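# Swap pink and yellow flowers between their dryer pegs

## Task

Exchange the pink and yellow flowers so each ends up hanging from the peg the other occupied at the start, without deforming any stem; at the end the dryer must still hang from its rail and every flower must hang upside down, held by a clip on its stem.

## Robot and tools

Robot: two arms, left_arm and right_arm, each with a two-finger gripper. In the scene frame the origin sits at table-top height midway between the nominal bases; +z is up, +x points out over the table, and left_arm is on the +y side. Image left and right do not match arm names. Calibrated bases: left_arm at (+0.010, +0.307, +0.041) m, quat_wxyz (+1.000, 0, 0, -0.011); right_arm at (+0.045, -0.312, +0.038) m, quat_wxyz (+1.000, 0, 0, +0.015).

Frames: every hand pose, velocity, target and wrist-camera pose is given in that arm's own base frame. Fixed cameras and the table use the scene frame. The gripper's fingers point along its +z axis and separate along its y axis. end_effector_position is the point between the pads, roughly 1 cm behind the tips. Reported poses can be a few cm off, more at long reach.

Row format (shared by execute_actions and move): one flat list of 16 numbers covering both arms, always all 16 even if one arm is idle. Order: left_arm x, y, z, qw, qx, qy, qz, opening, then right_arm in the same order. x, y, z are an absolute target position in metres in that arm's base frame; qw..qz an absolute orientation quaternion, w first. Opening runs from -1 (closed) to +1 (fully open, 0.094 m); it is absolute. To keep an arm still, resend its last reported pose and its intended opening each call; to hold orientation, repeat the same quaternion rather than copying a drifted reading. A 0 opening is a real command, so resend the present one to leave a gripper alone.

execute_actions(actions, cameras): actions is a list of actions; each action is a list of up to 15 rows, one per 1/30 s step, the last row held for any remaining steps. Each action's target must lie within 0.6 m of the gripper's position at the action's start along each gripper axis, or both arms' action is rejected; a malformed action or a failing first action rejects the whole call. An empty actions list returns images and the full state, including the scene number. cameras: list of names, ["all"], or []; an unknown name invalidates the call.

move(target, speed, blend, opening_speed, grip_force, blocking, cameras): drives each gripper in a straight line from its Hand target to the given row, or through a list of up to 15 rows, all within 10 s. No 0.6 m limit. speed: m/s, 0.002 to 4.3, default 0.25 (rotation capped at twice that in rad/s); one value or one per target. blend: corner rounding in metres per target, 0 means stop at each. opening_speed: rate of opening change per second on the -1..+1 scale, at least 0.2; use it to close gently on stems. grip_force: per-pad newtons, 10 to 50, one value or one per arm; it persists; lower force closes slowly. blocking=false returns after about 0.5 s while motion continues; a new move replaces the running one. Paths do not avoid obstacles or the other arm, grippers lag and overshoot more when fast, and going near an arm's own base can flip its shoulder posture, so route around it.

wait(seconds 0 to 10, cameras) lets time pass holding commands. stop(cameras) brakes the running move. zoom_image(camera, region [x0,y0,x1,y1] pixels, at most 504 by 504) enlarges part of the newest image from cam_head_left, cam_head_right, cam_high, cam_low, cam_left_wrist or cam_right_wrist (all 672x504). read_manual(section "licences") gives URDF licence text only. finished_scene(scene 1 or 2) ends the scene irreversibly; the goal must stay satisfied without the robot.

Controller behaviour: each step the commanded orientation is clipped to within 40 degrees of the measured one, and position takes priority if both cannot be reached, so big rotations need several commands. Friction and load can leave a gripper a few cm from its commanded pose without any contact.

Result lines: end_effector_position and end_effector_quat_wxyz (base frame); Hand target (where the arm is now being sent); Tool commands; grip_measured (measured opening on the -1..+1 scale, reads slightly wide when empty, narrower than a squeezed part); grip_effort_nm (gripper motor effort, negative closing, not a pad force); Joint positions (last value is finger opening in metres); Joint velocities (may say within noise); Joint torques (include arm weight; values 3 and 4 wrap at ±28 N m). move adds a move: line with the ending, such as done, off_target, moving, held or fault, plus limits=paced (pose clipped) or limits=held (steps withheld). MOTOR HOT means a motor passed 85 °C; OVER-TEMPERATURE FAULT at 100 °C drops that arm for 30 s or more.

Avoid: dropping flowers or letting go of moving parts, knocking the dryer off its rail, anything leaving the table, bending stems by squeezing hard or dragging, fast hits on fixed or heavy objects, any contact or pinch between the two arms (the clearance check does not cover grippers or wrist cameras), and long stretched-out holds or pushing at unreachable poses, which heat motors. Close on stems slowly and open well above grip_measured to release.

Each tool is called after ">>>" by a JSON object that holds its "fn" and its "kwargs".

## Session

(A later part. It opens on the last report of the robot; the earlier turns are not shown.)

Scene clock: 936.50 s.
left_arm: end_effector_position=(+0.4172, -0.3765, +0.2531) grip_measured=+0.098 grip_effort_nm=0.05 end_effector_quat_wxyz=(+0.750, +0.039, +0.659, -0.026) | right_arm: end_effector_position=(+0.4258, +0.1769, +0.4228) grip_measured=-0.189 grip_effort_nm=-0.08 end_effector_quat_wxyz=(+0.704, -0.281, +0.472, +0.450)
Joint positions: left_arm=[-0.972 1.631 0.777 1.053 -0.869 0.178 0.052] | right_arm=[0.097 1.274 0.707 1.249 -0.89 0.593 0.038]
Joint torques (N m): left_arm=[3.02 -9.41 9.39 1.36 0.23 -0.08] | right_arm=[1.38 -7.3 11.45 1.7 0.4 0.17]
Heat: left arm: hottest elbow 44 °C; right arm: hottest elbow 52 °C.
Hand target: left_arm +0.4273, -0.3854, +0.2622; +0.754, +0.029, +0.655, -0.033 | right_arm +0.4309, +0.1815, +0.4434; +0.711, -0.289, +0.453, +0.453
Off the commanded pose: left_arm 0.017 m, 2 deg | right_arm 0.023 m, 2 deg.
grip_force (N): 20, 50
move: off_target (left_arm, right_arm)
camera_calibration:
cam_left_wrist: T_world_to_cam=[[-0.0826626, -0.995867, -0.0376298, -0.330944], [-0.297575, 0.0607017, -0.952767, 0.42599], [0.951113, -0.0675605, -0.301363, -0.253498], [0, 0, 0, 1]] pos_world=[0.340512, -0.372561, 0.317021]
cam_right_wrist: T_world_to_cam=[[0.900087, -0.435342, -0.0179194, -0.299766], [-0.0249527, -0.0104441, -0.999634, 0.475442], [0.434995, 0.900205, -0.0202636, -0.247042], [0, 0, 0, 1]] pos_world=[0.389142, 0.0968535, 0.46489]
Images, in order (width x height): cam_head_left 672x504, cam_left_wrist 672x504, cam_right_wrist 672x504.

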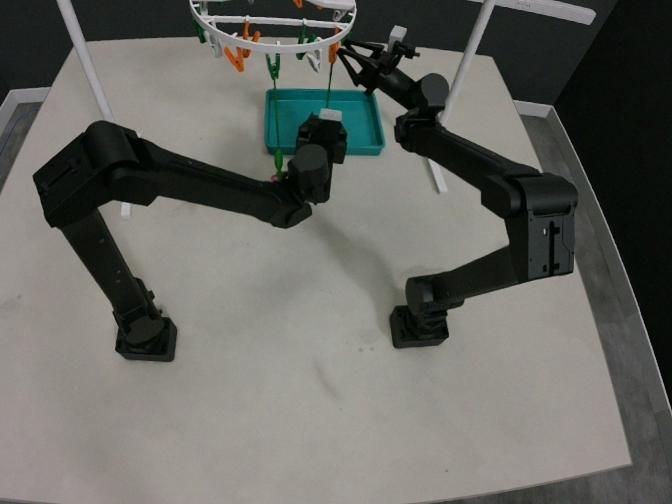

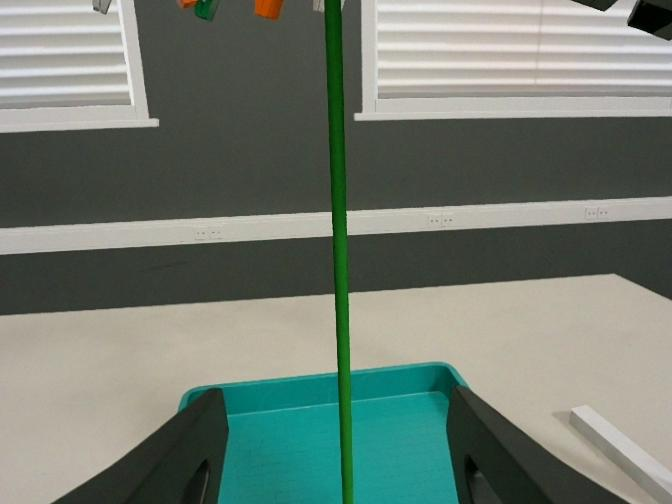

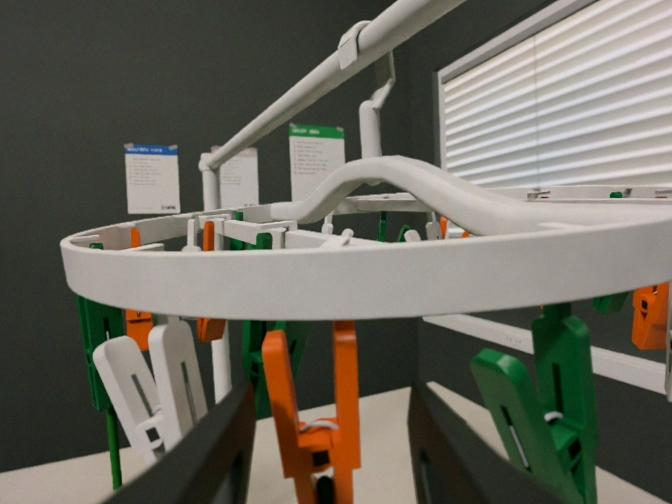

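>>> {"fn": "move", "kwargs": {"target": [0.474, -0.3915, 0.259, 0.7540, 0.0286, 0.6555, -0.0329, 0.1, 0.4425, 0.2113, 0.449, 0.7113, -0.2887, 0.4532, 0.4532, -0.19], "speed": 0.1, "cameras": ["cam_left_wrist", "cam_right_wrist", "cam_low"]}}

>>> {"fn": "zoom_image", "kwargs": {"camera": "cam_right_wrist", "region": [200, 304, 480, 504]}}

Scene clock: 954.27 s.
left_arm: end_effector_position=(+0.4626, -0.3825, +0.2501) grip_measured=+0.098 grip_effort_nm=0.05 end_effector_quat_wxyz=(+0.750, +0.038, +0.660, -0.026) | right_arm: end_effector_position=(+0.4338, +0.2054, +0.4305) grip_measured=-0.189 grip_effort_nm=-0.07 end_effector_quat_wxyz=(+0.701, -0.278, +0.469, +0.460)
Joint positions: left_arm=[-0.899 1.699 0.867 1.014 -0.799 0.155 0.052] | right_arm=[0.172 1.293 0.748 1.194 -0.833 0.556 0.038]
Joint torques (N m): left_arm=[2.96 -10.52 9.57 1.39 0.22 -0.08] | right_arm=[1.26 -7.65 11.67 0.92 0.37 -0.13]
Heat: left arm: hottest elbow 45 °C; right arm: hottest elbow 53 °C.
Hand target: left_arm +0.4732, -0.3910, +0.2592; +0.754, +0.029, +0.655, -0.033 | right_arm +0.4413, +0.2108, +0.4485; +0.711, -0.288, +0.453, +0.453
Off the commanded pose: left_arm 0.017 m, 2 deg | right_arm 0.021 m, 3 deg.
grip_force (N): 20, 50
move: off_target (left_arm, right_arm)
camera_calibration:
cam_left_wrist: T_world_to_cam=[[-0.082063, -0.995948, -0.0367813, -0.333789], [-0.298858, 0.0597988, -0.952422, 0.437209], [0.950763, -0.0671662, -0.302554, -0.297488], [0, 0, 0, 1]] pos_world=[0.386113, -0.378562, 0.314124]
cam_right_wrist: T_world_to_cam=[[0.906238, -0.421692, -0.0301375, -0.294647], [-0.031417, 0.00391552, -0.999499, 0.483484], [0.421599, 0.906731, -0.00969991, -0.276171], [0, 0, 0, 1]] pos_world=[0.398643, 0.124269, 0.471683]
Images, in order (width x height): cam_low 672x504, cam_left_wrist 672x504, cam_right_wrist 672x504.

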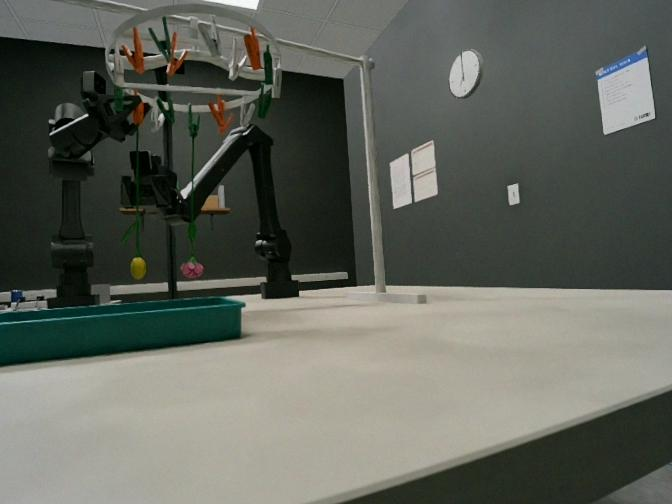

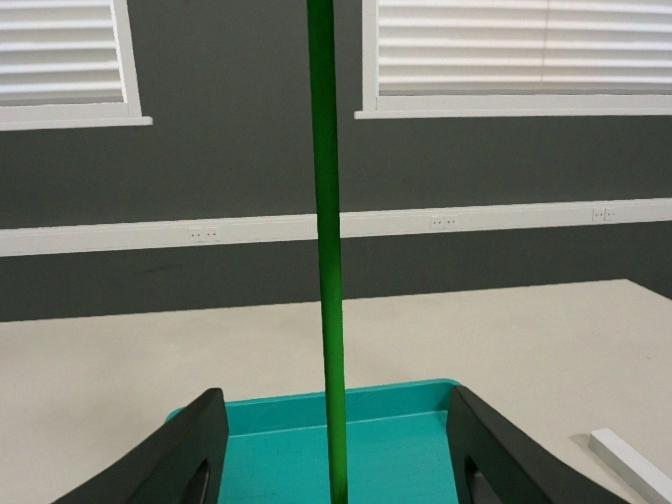

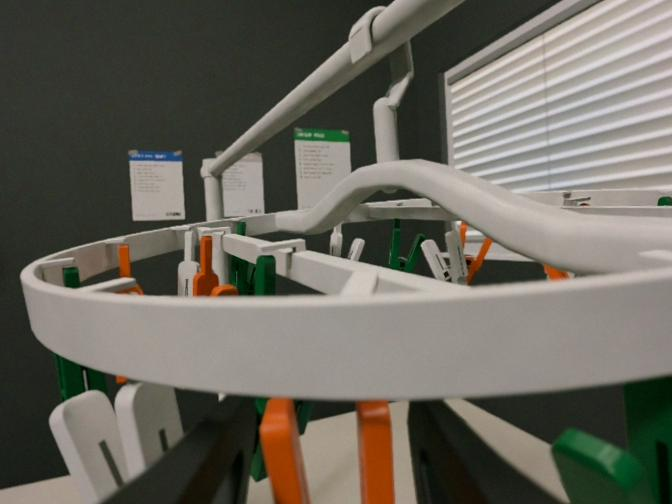

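Scaled by 1.800 from the camera's 672x504 image, which has a finer 960x720 frame.

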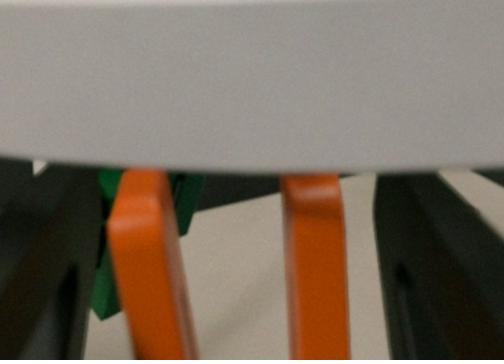

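>>> {"fn": "move", "kwargs": {"target": [[0.474, -0.3915, 0.259, 0.7540, 0.0286, 0.6555, -0.0329, -0.96, 0.4425, 0.2113, 0.437, 0.7113, -0.2887, 0.4532, 0.4532, -0.19], [0.474, -0.3915, 0.259, 0.7540, 0.0286, 0.6555, -0.0329, -0.96, 0.4425, 0.2113, 0.437, 0.7113, -0.2887, 0.4532, 0.4532, -0.45]], "speed": 0.05, "opening_speed": 0.6, "cameras": ["cam_left_wrist", "cam_right_wrist", "cam_low"]}}

>>> {"fn": "zoom_image", "kwargs": {"camera": "cam_right_wrist", "region": [200, 304, 480, 504]}}

>>> {"fn": "zoom_image", "kwargs": {"camera": "cam_low", "region": [80, 60, 220, 200]}}

Scene clock: 965.70 s.
left_arm: end_effector_position=(+0.4626, -0.3825, +0.2501) grip_measured=-0.929 grip_effort_nm=-0.51 end_effector_quat_wxyz=(+0.750, +0.038, +0.660, -0.026) | right_arm: end_effector_position=(+0.4381, +0.2061, +0.4239) grip_measured=-0.448 grip_effort_nm=-0.08 end_effector_quat_wxyz=(+0.701, -0.277, +0.470, +0.459)
Joint positions: left_arm=[-0.899 1.699 0.867 1.014 -0.799 0.154 0.003] | right_arm=[0.172 1.314 0.748 1.209 -0.833 0.554 0.026]
Joint torques (N m): left_arm=[2.96 -10.52 9.57 1.43 0.22 -0.06] | right_arm=[1.26 -8.06 10.28 1.83 0.37 -0.12]
Heat: left arm: hottest elbow 46 °C; right arm: hottest elbow 51 °C.
Hand target: left_arm +0.4733, -0.3910, +0.2592; +0.754, +0.029, +0.655, -0.033 | right_arm +0.4420, +0.2111, +0.4366; +0.711, -0.288, +0.453, +0.453
Off the commanded pose: left_arm 0.017 m, 1 deg | right_arm 0.015 m, 3 deg.
grip_force (N): 20, 50
move: off_target (left_arm, right_arm); target 2's new opening was sent with right_arm's hand 0.015 m and 3 deg from that target
camera_calibration:
cam_left_wrist: T_world_to_cam=[[-0.0822339, -0.995989, -0.0352604, -0.334117], [-0.298975, 0.0584047, -0.952472, 0.436737], [0.950711, -0.0677835, -0.302579, -0.297687], [0, 0, 0, 1]] pos_world=[0.386112, -0.378463, 0.314125]
cam_right_wrist: T_world_to_cam=[[0.905671, -0.422703, -0.0328847, -0.296768], [-0.0351132, 0.00251544, -0.99938, 0.478823], [0.422524, 0.906265, -0.0125643, -0.277752], [0, 0, 0, 1]] pos_world=[0.402944, 0.125068, 0.465278]
Images, in order (width x height): cam_low 672x504, cam_left_wrist 672x504, cam_right_wrist 672x504.

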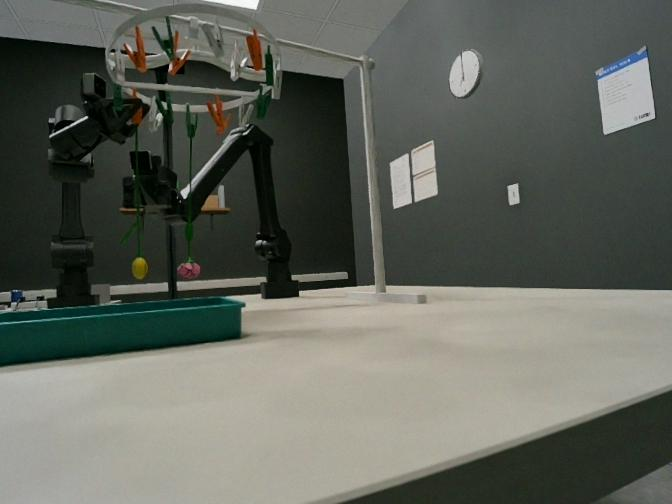

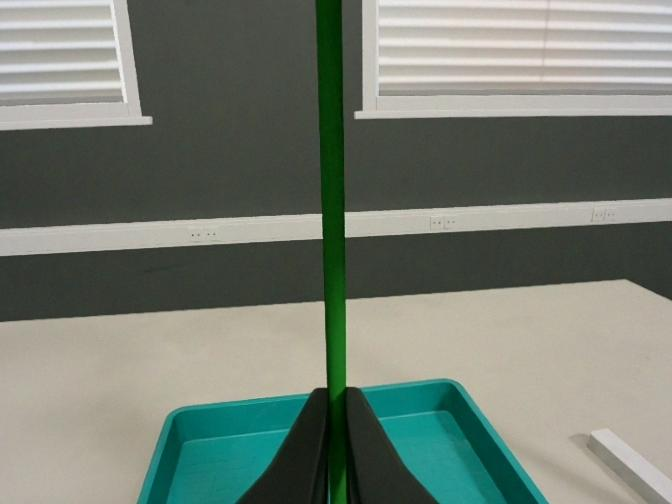

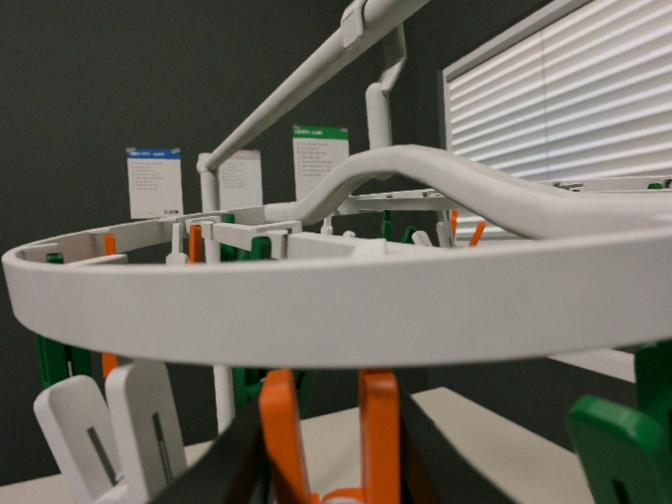

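Scaled by 1.800 from the camera's 672x504 image, which has a finer 960x720 frame.

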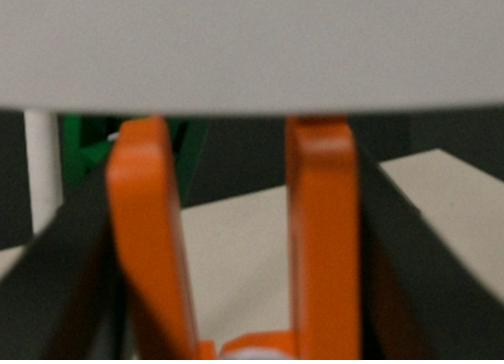

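Scaled by 3.600 from the camera's 672x504 image, which has a finer 960x720 frame.

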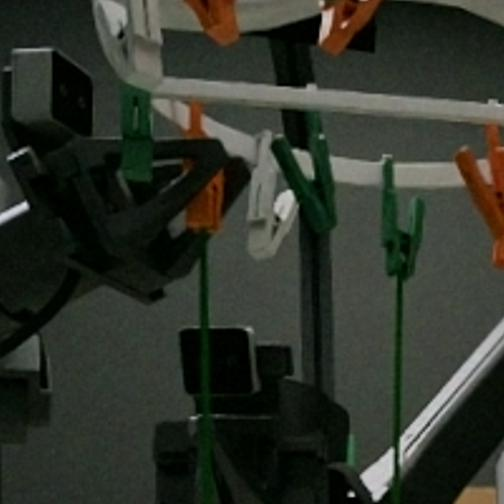

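>>> {"fn": "move", "kwargs": {"target": [0.474, -0.3915, 0.259, 0.7540, 0.0286, 0.6555, -0.0329, -0.96, 0.4460, 0.2096, 0.437, 0.7113, -0.2887, 0.4532, 0.4532, -0.70], "speed": 0.05, "opening_speed": 0.4, "cameras": ["cam_left_wrist", "cam_right_wrist", "cam_low"]}}

>>> {"fn": "zoom_image", "kwargs": {"camera": "cam_right_wrist", "region": [200, 304, 480, 504]}}

>>> {"fn": "zoom_image", "kwargs": {"camera": "cam_low", "region": [100, 70, 180, 150]}}

Scene clock: 972.23 s.
left_arm: end_effector_position=(+0.4627, -0.3825, +0.2499) grip_measured=-0.929 grip_effort_nm=-0.51 end_effector_quat_wxyz=(+0.750, +0.038, +0.660, -0.026) | right_arm: end_effector_position=(+0.4386, +0.2062, +0.4229) grip_measured=-0.581 grip_effort_nm=-1.01 end_effector_quat_wxyz=(+0.701, -0.278, +0.469, +0.459)
Joint positions: left_arm=[-0.899 1.7 0.867 1.014 -0.799 0.154 0.003] | right_arm=[0.172 1.318 0.748 1.216 -0.833 0.554 0.02]
Joint torques (N m): left_arm=[2.96 -10.58 9.58 1.43 0.22 -0.06] | right_arm=[0.79 -7.82 10.84 1.76 0.19 -0.07]
Heat: left arm: hottest elbow 46 °C; right arm: hottest elbow 50 °C.
Hand target: left_arm +0.4733, -0.3910, +0.2592; +0.754, +0.029, +0.655, -0.033 | right_arm +0.4454, +0.2093, +0.4366; +0.711, -0.288, +0.454, +0.453
Off the commanded pose: left_arm 0.017 m, 2 deg | right_arm 0.016 m, 3 deg.
grip_force (N): 20, 50
move: off_target (left_arm, right_arm)
camera_calibration:
cam_left_wrist: T_world_to_cam=[[-0.0822365, -0.995978, -0.0355581, -0.334125], [-0.299165, 0.0587037, -0.952394, 0.436715], [0.950651, -0.0676838, -0.302789, -0.297627], [0, 0, 0, 1]] pos_world=[0.386112, -0.378562, 0.313925]
cam_right_wrist: T_world_to_cam=[[0.905753, -0.422667, -0.0310599, -0.298098], [-0.0329202, 0.00289906, -0.999454, 0.476846], [0.422526, 0.906281, -0.0112884, -0.278662], [0, 0, 0, 1]] pos_world=[0.403443, 0.125168, 0.464181]
Images, in order (width x height): cam_low 672x504, cam_left_wrist 672x504, cam_right_wrist 672x504.

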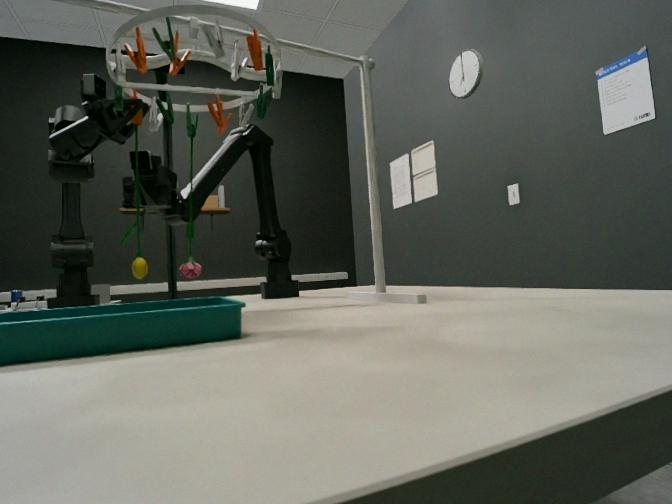

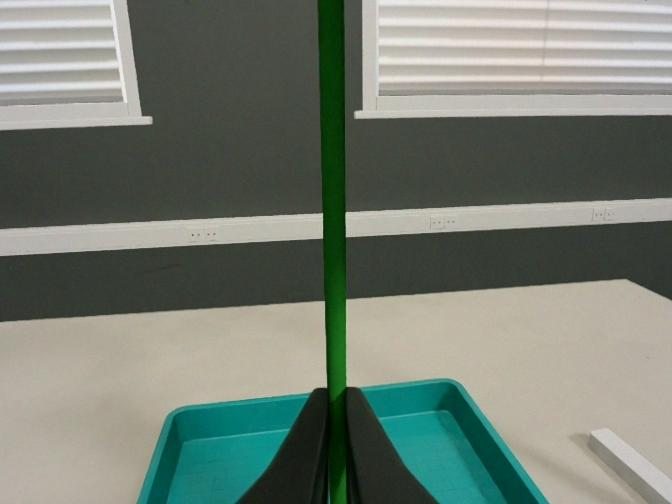

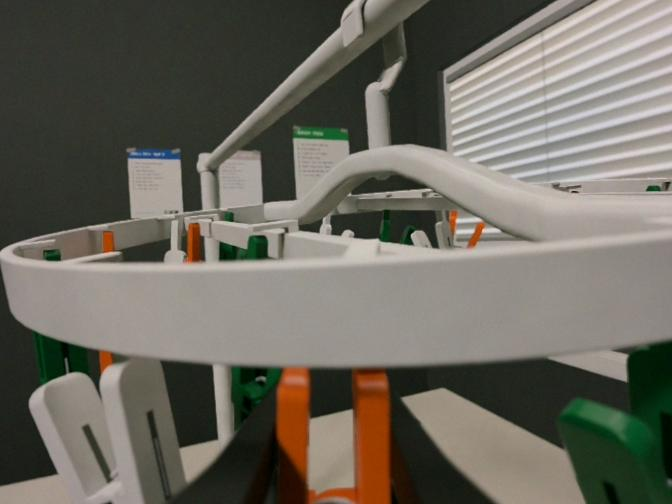

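Scaled by 1.800 from the camera's 672x504 image, which has a finer 960x720 frame.

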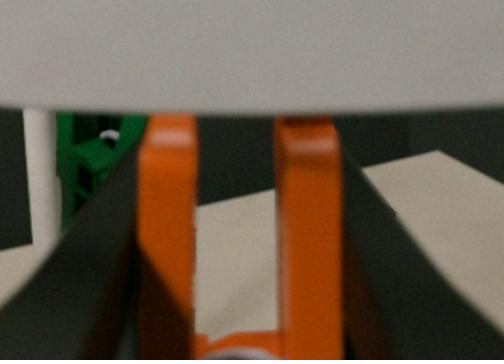

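Scaled by 6.300 from the camera's 672x504 image, which has a finer 960x720 frame.

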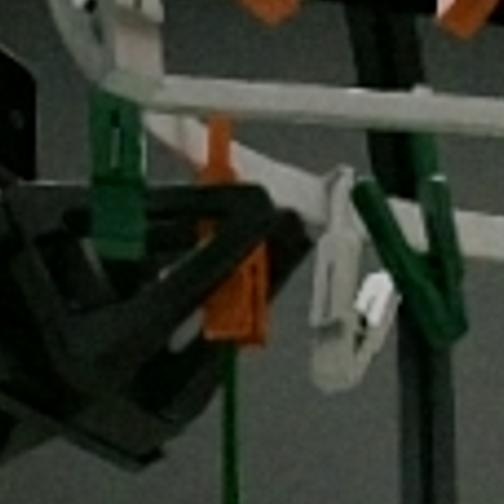

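>>> {"fn": "move", "kwargs": {"target": [0.474, -0.3915, 0.2140, 0.7540, 0.0286, 0.6555, -0.0329, -0.96, 0.4460, 0.2096, 0.437, 0.7113, -0.2887, 0.4532, 0.4532, -0.70], "speed": 0.1, "cameras": ["cam_left_wrist", "cam_low", "cam_head_left"]}}

>>> {"fn": "zoom_image", "kwargs": {"camera": "cam_low", "region": [100, 70, 180, 150]}}

>>> {"fn": "zoom_image", "kwargs": {"camera": "cam_low", "region": [80, 100, 240, 320]}}

Scene clock: 976.80 s.
left_arm: end_effector_position=(+0.4672, -0.3882, +0.2073) grip_measured=-0.929 grip_effort_nm=-0.51 end_effector_quat_wxyz=(+0.747, +0.041, +0.663, -0.024) | right_arm: end_effector_position=(+0.4386, +0.2062, +0.4229) grip_measured=-0.582 grip_effort_nm=-1.03 end_effector_quat_wxyz=(+0.701, -0.278, +0.469, +0.459)
Joint positions: left_arm=[-0.899 1.806 0.867 1.107 -0.799 0.151 0.003] | right_arm=[0.172 1.318 0.748 1.216 -0.833 0.554 0.02]
Joint torques (N m): left_arm=[3.02 -11.52 7.41 2.7 0.21 -0.04] | right_arm=[0.73 -7.77 10.8 1.77 0.19 -0.09]
Heat: left arm: hottest elbow 46 °C; right arm: hottest elbow 49 °C.
Hand target: left_arm +0.4737, -0.3913, +0.2141; +0.754, +0.029, +0.656, -0.033 | right_arm +0.4454, +0.2093, +0.4365; +0.711, -0.288, +0.454, +0.453
Off the commanded pose: left_arm 0.010 m, 2 deg | right_arm 0.016 m, 3 deg.
grip_force (N): 20, 50
move: off_target (right_arm)
camera_calibration:
cam_left_wrist: T_world_to_cam=[[-0.0828978, -0.995621, -0.0431978, -0.338897], [-0.307509, 0.0667876, -0.949198, 0.404119], [0.947927, -0.0654028, -0.311699, -0.31124], [0, 0, 0, 1]] pos_world=[0.39121, -0.38476, 0.271936]
Images, in order (width x height): cam_head_left 672x504, cam_low 672x504, cam_left_wrist 672x504.

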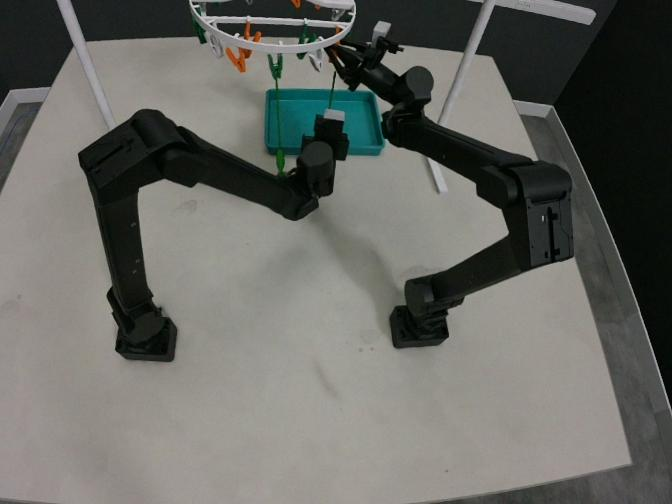

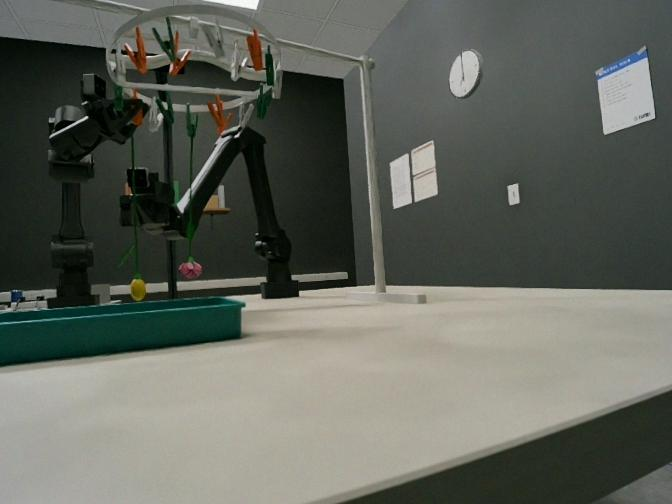

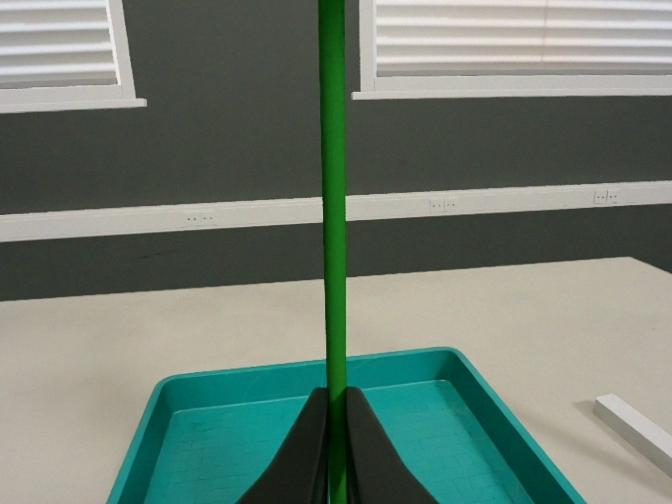

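Scaled by 6.300 from the camera's 672x504 image, which has a finer 960x720 frame.

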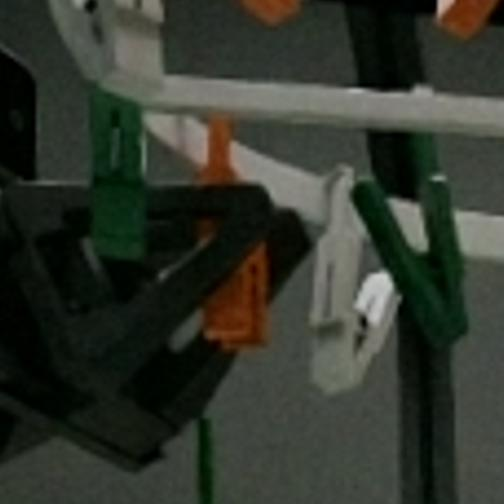

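Scaled by 2.291 from the camera's 672x504 image, which has a finer 960x720 frame.

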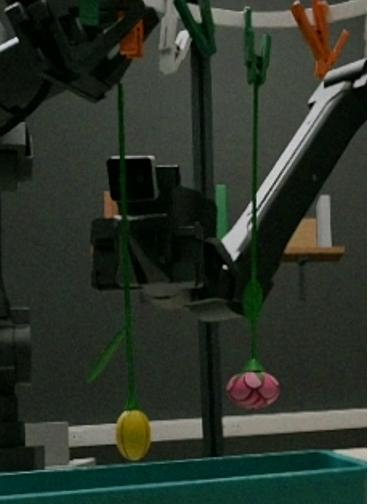

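>>> {"fn": "move", "kwargs": {"target": [[0.474, -0.3915, 0.2140, 0.7540, 0.0286, 0.6555, -0.0329, -0.96, 0.4440, 0.2090, 0.437, 0.7113, -0.2887, 0.4532, 0.4532, 0.0], [0.33, -0.355, 0.22, 0.7520, 0.0572, 0.6537, -0.0658, -0.96, 0.393, 0.10, 0.435, 0.7304, -0.2686, 0.4653, 0.4217, 0.0], [0.305, -0.215, 0.22, 0.6972, 0.2511, 0.6061, -0.2888, -0.96, 0.31, 0.25, 0.45, 0.8234, -0.1163, 0.5245, 0.1825, 0.1], [0.36, -0.115, 0.22, 0.6257, 0.3669, 0.5439, -0.422, -0.96, 0.285, 0.393, 0.4584, 0.8426, -0.0234, 0.5368, 0.0368, 0.1]], "speed": 0.22, "blend": [0, 0.03, 0.04, 0], "opening_speed": 0.6, "cameras": ["all"]}}

>>> {"fn": "zoom_image", "kwargs": {"camera": "cam_right_wrist", "region": [200, 264, 480, 504]}}

Scene clock: 1004.87 s.
left_arm: end_effector_position=(+0.3492, -0.1186, +0.2133) grip_measured=-0.929 grip_effort_nm=-0.51 end_effector_quat_wxyz=(+0.612, +0.365, +0.561, -0.421) | right_arm: end_effector_position=(+0.2840, +0.3843, +0.4406) grip_measured=+0.099 grip_effort_nm=0.08 end_effector_quat_wxyz=(+0.837, -0.037, +0.545, +0.030)
Joint positions: left_arm=[0.147 1.49 0.348 1.549 1.305 -0.42 0.003] | right_arm=[1.243 1.366 0.819 1.36 0.981 -0.752 0.052]
Joint torques (N m): left_arm=[2.9 -5.13 6.2 2.06 -0.25 -0.07] | right_arm=[0.91 -8.94 11.32 1.52 -0.39 -0.11]
Heat: left arm: hottest elbow 46 °C; right arm: hottest elbow 48 °C.
Hand target: left_arm +0.3596, -0.1152, +0.2201; +0.621, +0.369, +0.554, -0.414 | right_arm +0.2845, +0.3921, +0.4580; +0.842, -0.024, +0.537, +0.037
Off the commanded pose: left_arm 0.013 m, 3 deg | right_arm 0.020 m, 2 deg.
joint sent to its limit (left arm) — joint 4 (wrist pitch), upper limit. The joint targets still meet the commanded pose.
grip_force (N): 20, 50
move: off_target (left_arm, right_arm); blend cut to 0 m at target 3; target 3's new opening was sent with right_arm's hand 0.013 m and 1 deg from that target
camera_calibration:
cam_left_wrist: T_world_to_cam=[[-0.922541, -0.385693, 0.0125778, 0.273636], [-0.136078, 0.29464, -0.94587, 0.32201], [0.36111, -0.874316, -0.324302, -0.0682236], [0, 0, 0, 1]] pos_world=[0.320895, -0.0489864, 0.279013]
cam_right_wrist: T_world_to_cam=[[0.0921839, -0.995, 0.03843, 0.33822], [-0.00852184, -0.0393813, -0.999188, 0.498076], [0.995706, 0.0917816, -0.0121095, -0.22393], [0, 0, 0, 1]] pos_world=[0.196035, 0.376697, 0.481962]

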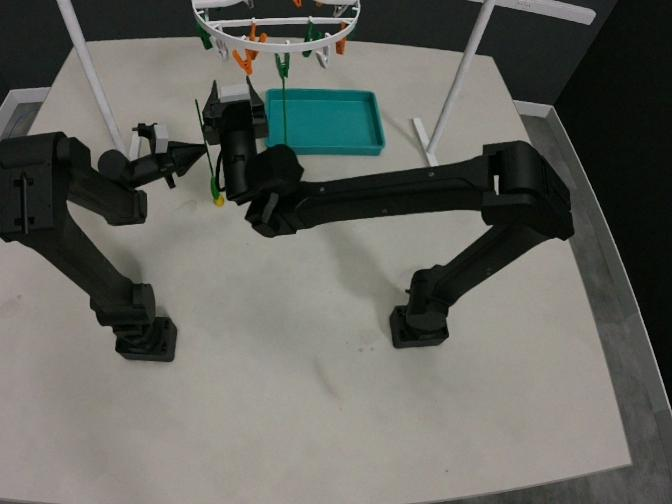

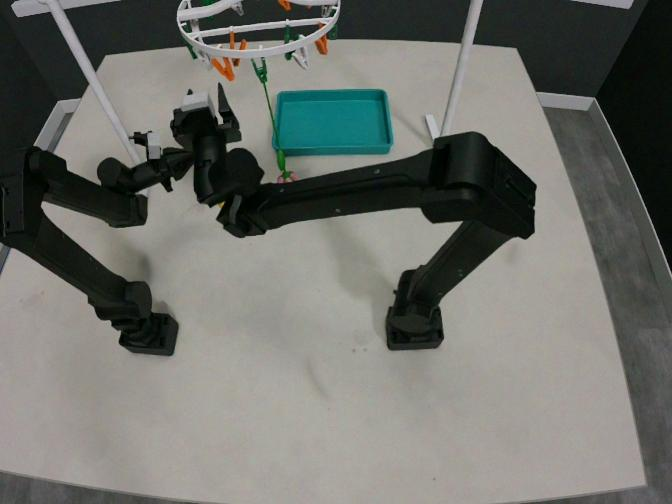

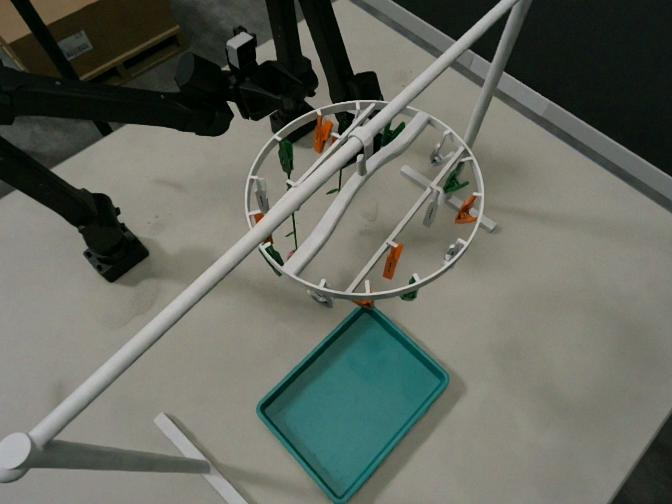

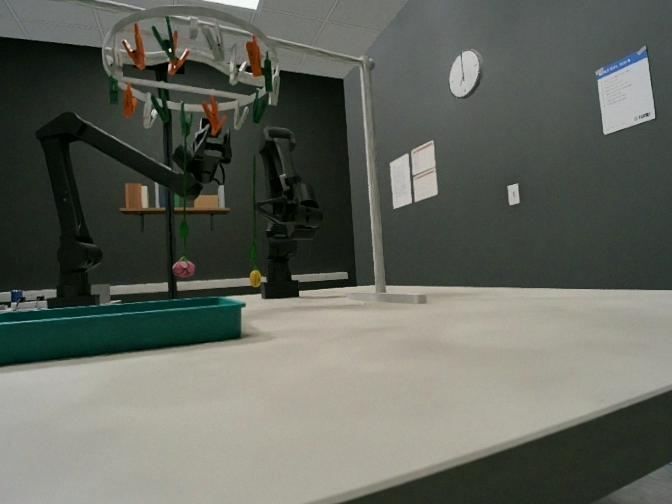

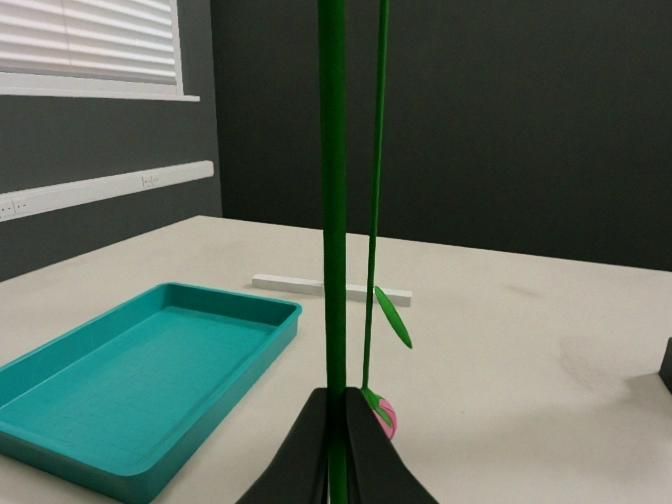

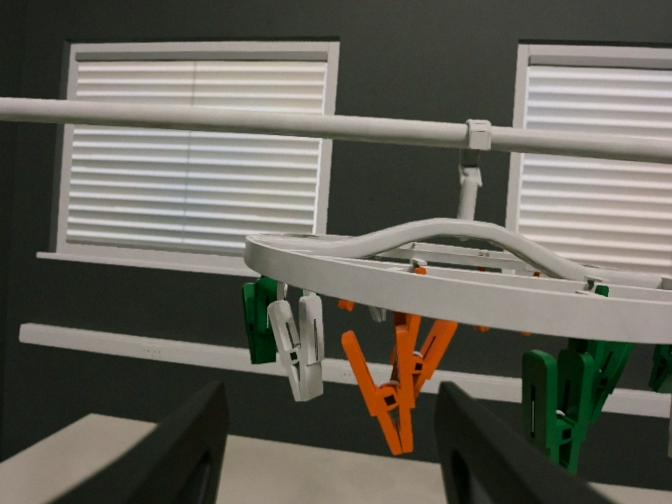

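Scaled by 1.800 from the camera's 672x504 image, which has a finer 960x720 frame.

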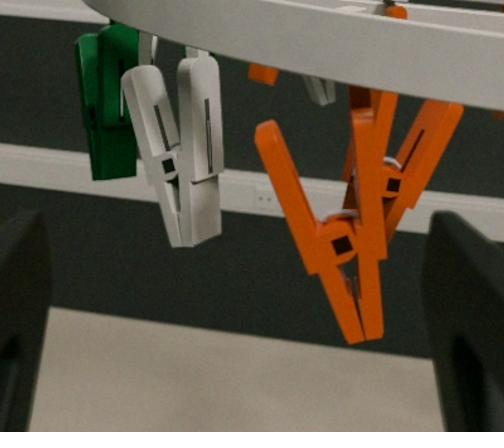

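>>> {"fn": "move", "kwargs": {"target": [0.4133, -0.2267, 0.2340, 0.6257, 0.3669, 0.5439, -0.422, -0.96, 0.287, 0.375, 0.455, 0.8426, -0.0234, 0.5368, 0.0368, 0.3], "speed": 0.15, "cameras": ["cam_right_wrist", "cam_left_wrist", "cam_low"]}}

>>> {"fn": "zoom_image", "kwargs": {"camera": "cam_right_wrist", "region": [260, 284, 480, 504]}}

>>> {"fn": "zoom_image", "kwargs": {"camera": "cam_low", "region": [180, 80, 260, 160]}}

Scene clock: 1023.10 s.
left_arm: end_effector_position=(+0.4014, -0.2213, +0.2269) grip_measured=-0.929 grip_effort_nm=-0.51 end_effector_quat_wxyz=(+0.620, +0.360, +0.552, -0.426) | right_arm: end_effector_position=(+0.2836, +0.3782, +0.4504) grip_measured=+0.299 grip_effort_nm=0.08 end_effector_quat_wxyz=(+0.842, -0.031, +0.538, +0.035)
Joint positions: left_arm=[-0.181 1.517 0.497 1.259 0.987 -0.225 0.003] | right_arm=[1.237 1.346 0.819 1.36 0.969 -0.752 0.061]
Joint torques (N m): left_arm=[2.02 -6.65 7.82 1.31 -0.19 0.14] | right_arm=[-0.15 -10.52 8.09 0.85 -0.49 0.12]
Heat: left arm: hottest elbow 46 °C; right arm: hottest elbow 51 °C.
Hand target: left_arm +0.4127, -0.2264, +0.2340; +0.626, +0.367, +0.544, -0.422 | right_arm +0.2870, +0.3749, +0.4551; +0.843, -0.023, +0.537, +0.037
Off the commanded pose: left_arm 0.015 m, 1 deg | right_arm 0.007 m, 1 deg.
grip_force (N): 20, 50
move: off_target (left_arm)
camera_calibration:
cam_left_wrist: T_world_to_cam=[[-0.923193, -0.384171, 0.0112686, 0.282863], [-0.124795, 0.271904, -0.954198, 0.364536], [0.363511, -0.882316, -0.298963, -0.180931], [0, 0, 0, 1]] pos_world=[0.3724, -0.150089, 0.290561]
cam_right_wrist: T_world_to_cam=[[0.0935208, -0.995319, 0.0243523, 0.337782], [0.00624154, -0.0238729, -0.999696, 0.497815], [0.995598, 0.0936443, 0.00397971, -0.230744], [0, 0, 0, 1]] pos_world=[0.195031, 0.369693, 0.490355]
Images, in order (width x height): cam_low 672x504, cam_left_wrist 672x504, cam_right_wrist 672x504.

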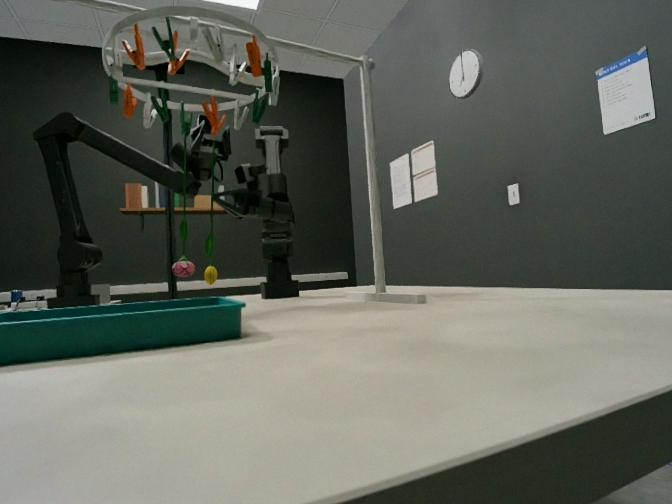

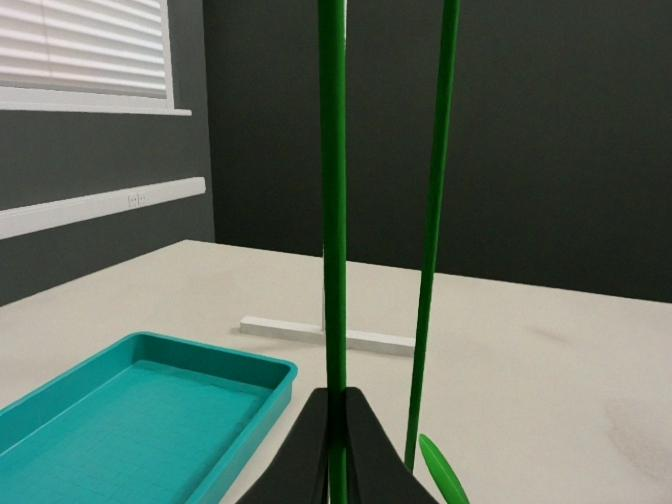

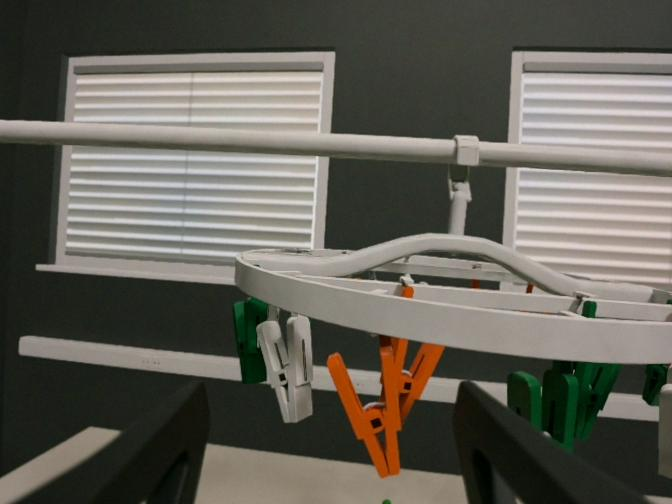

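Scaled by 2.291 from the camera's 672x504 image, which has a finer 960x720 frame.

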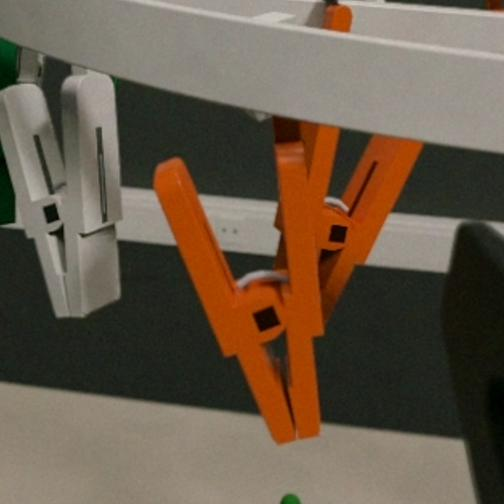

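Scaled by 6.300 from the camera's 672x504 image, which has a finer 960x720 frame.

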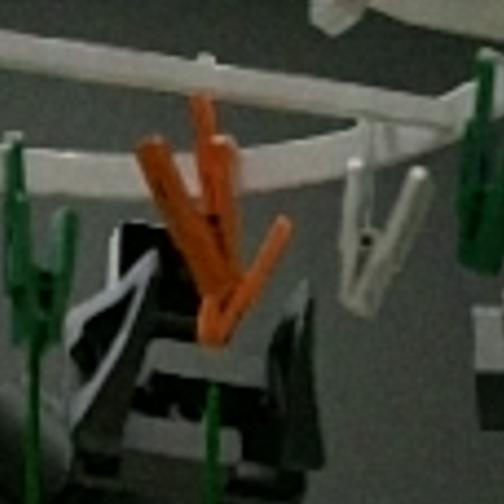

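>>> {"fn": "move", "kwargs": {"target": [0.4133, -0.2267, 0.2340, 0.6257, 0.3669, 0.5439, -0.422, -0.96, 0.275, 0.235, 0.445, 0.7926, -0.1838, 0.5049, 0.2885, 0.3], "speed": 0.3, "cameras": ["cam_right_wrist"]}}

>>> {"fn": "zoom_image", "kwargs": {"camera": "cam_right_wrist", "region": [220, 260, 440, 480]}}

Scene clock: 1027.83 s.
left_arm: end_effector_position=(+0.4014, -0.2213, +0.2269) grip_measured=-0.929 grip_effort_nm=-0.51 end_effector_quat_wxyz=(+0.620, +0.360, +0.552, -0.426) | right_arm: end_effector_position=(+0.2725, +0.2371, +0.4519) grip_measured=+0.299 grip_effort_nm=0.08 end_effector_quat_wxyz=(+0.798, -0.187, +0.496, +0.286)
Joint positions: left_arm=[-0.181 1.517 0.497 1.258 0.987 -0.224 0.003] | right_arm=[0.727 0.654 0.467 0.64 0.019 -0.025 0.061]
Joint torques (N m): left_arm=[2.02 -6.71 7.82 1.29 -0.19 0.18] | right_arm=[-0.21 0.26 8.46 1.37 -0.07 0.2]
Heat: left arm: hottest elbow 46 °C; right arm: hottest elbow 51 °C.
Hand target: left_arm +0.4127, -0.2265, +0.2340; +0.626, +0.367, +0.544, -0.422 | right_arm +0.2750, +0.2350, +0.4450; +0.793, -0.184, +0.505, +0.288
Off the commanded pose: left_arm 0.015 m, 1 deg | right_arm 0.008 m, 1 deg.
grip_force (N): 20, 50
move: off_target (left_arm)
camera_calibration:
cam_right_wrist: T_world_to_cam=[[0.643524, -0.765024, 0.0248171, -0.00630203], [0.0343231, -0.00354836, -0.999404, 0.483513], [0.764656, 0.643992, 0.0239745, -0.28309], [0, 0, 0, 1]] pos_world=[0.203926, 0.179202, 0.490168]
Images, in order (width x height): cam_right_wrist 672x504.

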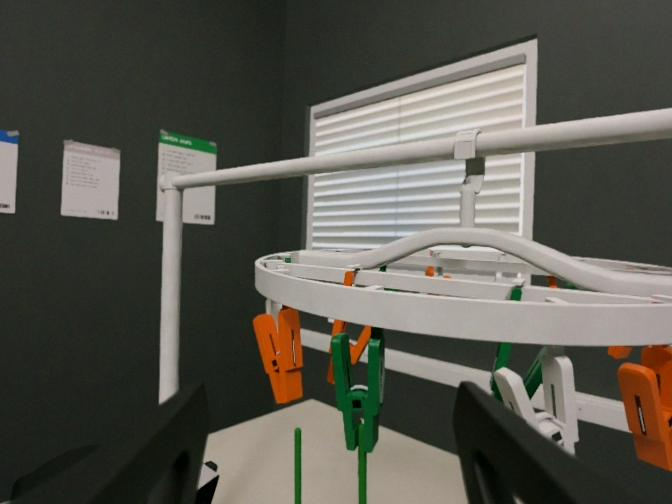

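Scaled by 2.291 from the camera's 672x504 image, which has a finer 960x720 frame.

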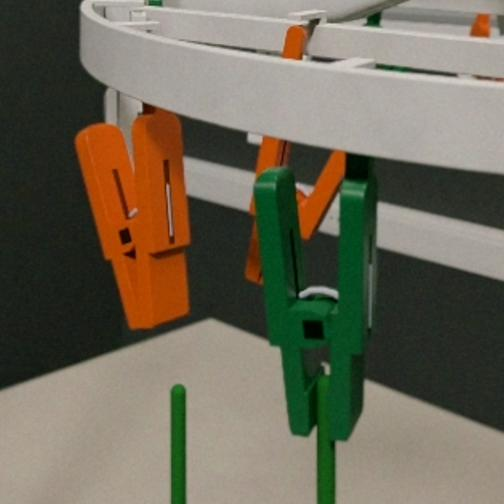

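>>> {"fn": "zoom_image", "kwargs": {"camera": "cam_right_wrist", "region": [245, 300, 315, 440]}}

Scaled by 3.600 from the camera's 672x504 image, which has a finer 960x720 frame.

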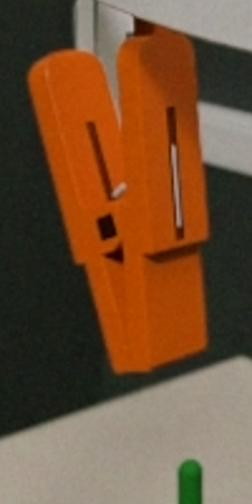

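>>> {"fn": "move", "kwargs": {"target": [[0.4005, -0.2195, 0.2340, 0.6257, 0.3669, 0.5439, -0.422, -0.96, 0.335, 0.366, 0.452, 0.8413, -0.0375, 0.5360, 0.0588, 0.1], [0.4005, -0.2195, 0.2340, 0.6257, 0.3669, 0.5439, -0.422, -0.96, 0.3858, 0.376, 0.4555, 0.8413, -0.0375, 0.5360, 0.0588, 0.1]], "speed": [0.25, 0.1], "cameras": ["cam_right_wrist", "cam_low"]}}

>>> {"fn": "zoom_image", "kwargs": {"camera": "cam_right_wrist", "region": [160, 304, 500, 504]}}

>>> {"fn": "zoom_image", "kwargs": {"camera": "cam_low", "region": [190, 90, 240, 150]}}

Scene clock: 1060.43 s.
left_arm: end_effector_position=(+0.4002, -0.2218, +0.2266) grip_measured=-0.929 grip_effort_nm=-0.51 end_effector_quat_wxyz=(+0.618, +0.363, +0.551, -0.427) | right_arm: end_effector_position=(+0.3767, +0.3700, +0.4368) grip_measured=+0.101 grip_effort_nm=-0.08 end_effector_quat_wxyz=(+0.837, -0.054, +0.543, +0.048)
Joint positions: left_arm=[-0.181 1.517 0.497 1.258 0.994 -0.224 0.003] | right_arm=[1.005 1.377 0.858 1.109 0.756 -0.472 0.052]
Joint torques (N m): left_arm=[2.9 -8.76 5.31 1.81 0.02 0.11] | right_arm=[-0.09 -9.88 11.88 1.09 -0.32 0.19]
Heat: left arm: hottest elbow 45 °C; right arm: hottest elbow 48 °C.
Hand target: left_arm +0.4004, -0.2196, +0.2338; +0.626, +0.367, +0.544, -0.422 | right_arm +0.3848, +0.3750, +0.4551; +0.842, -0.038, +0.536, +0.059
Off the commanded pose: left_arm 0.008 m, 1 deg | right_arm 0.022 m, 2 deg.
grip_force (N): 20, 50
move: off_target (right_arm)
camera_calibration:
cam_right_wrist: T_world_to_cam=[[0.140859, -0.988806, 0.0492081, 0.290269], [-0.00510677, -0.0504286, -0.998715, 0.497217], [0.990016, 0.140427, -0.0121529, -0.330737], [0, 0, 0, 1]] pos_world=[0.289087, 0.358538, 0.478274]
Images, in order (width x height): cam_low 672x504, cam_right_wrist 672x504.

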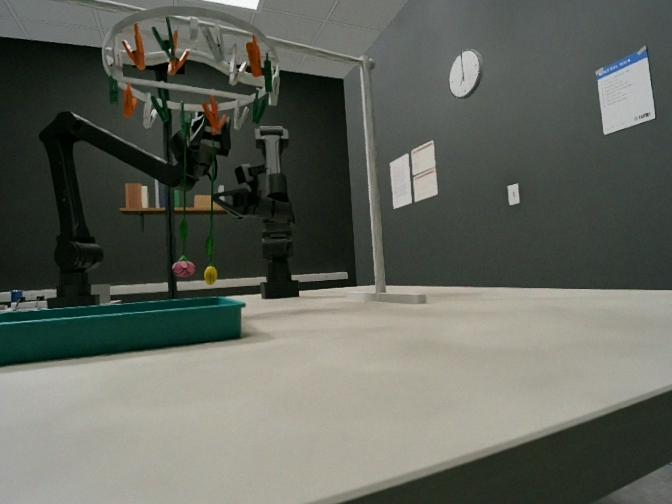

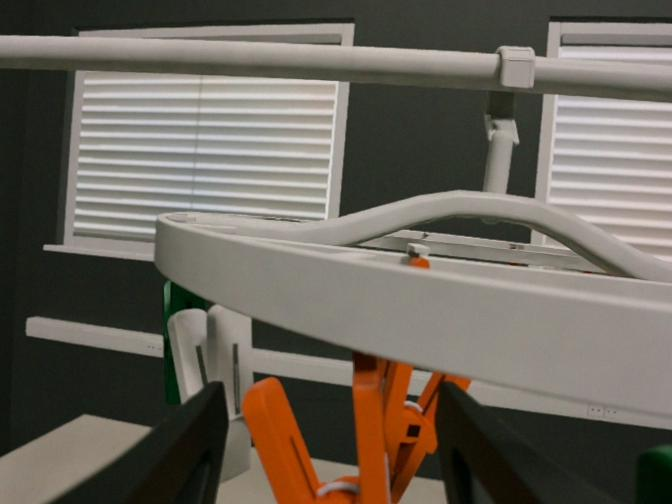

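Scaled by 1.482 from the camera's 672x504 image, which has a finer 960x720 frame.

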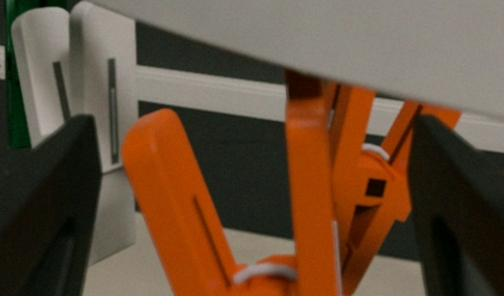

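Scaled by 8.400 from the camera's 672x504 image, which has a finer 960x720 frame.

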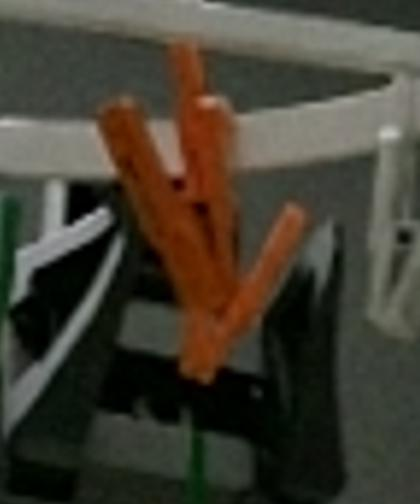

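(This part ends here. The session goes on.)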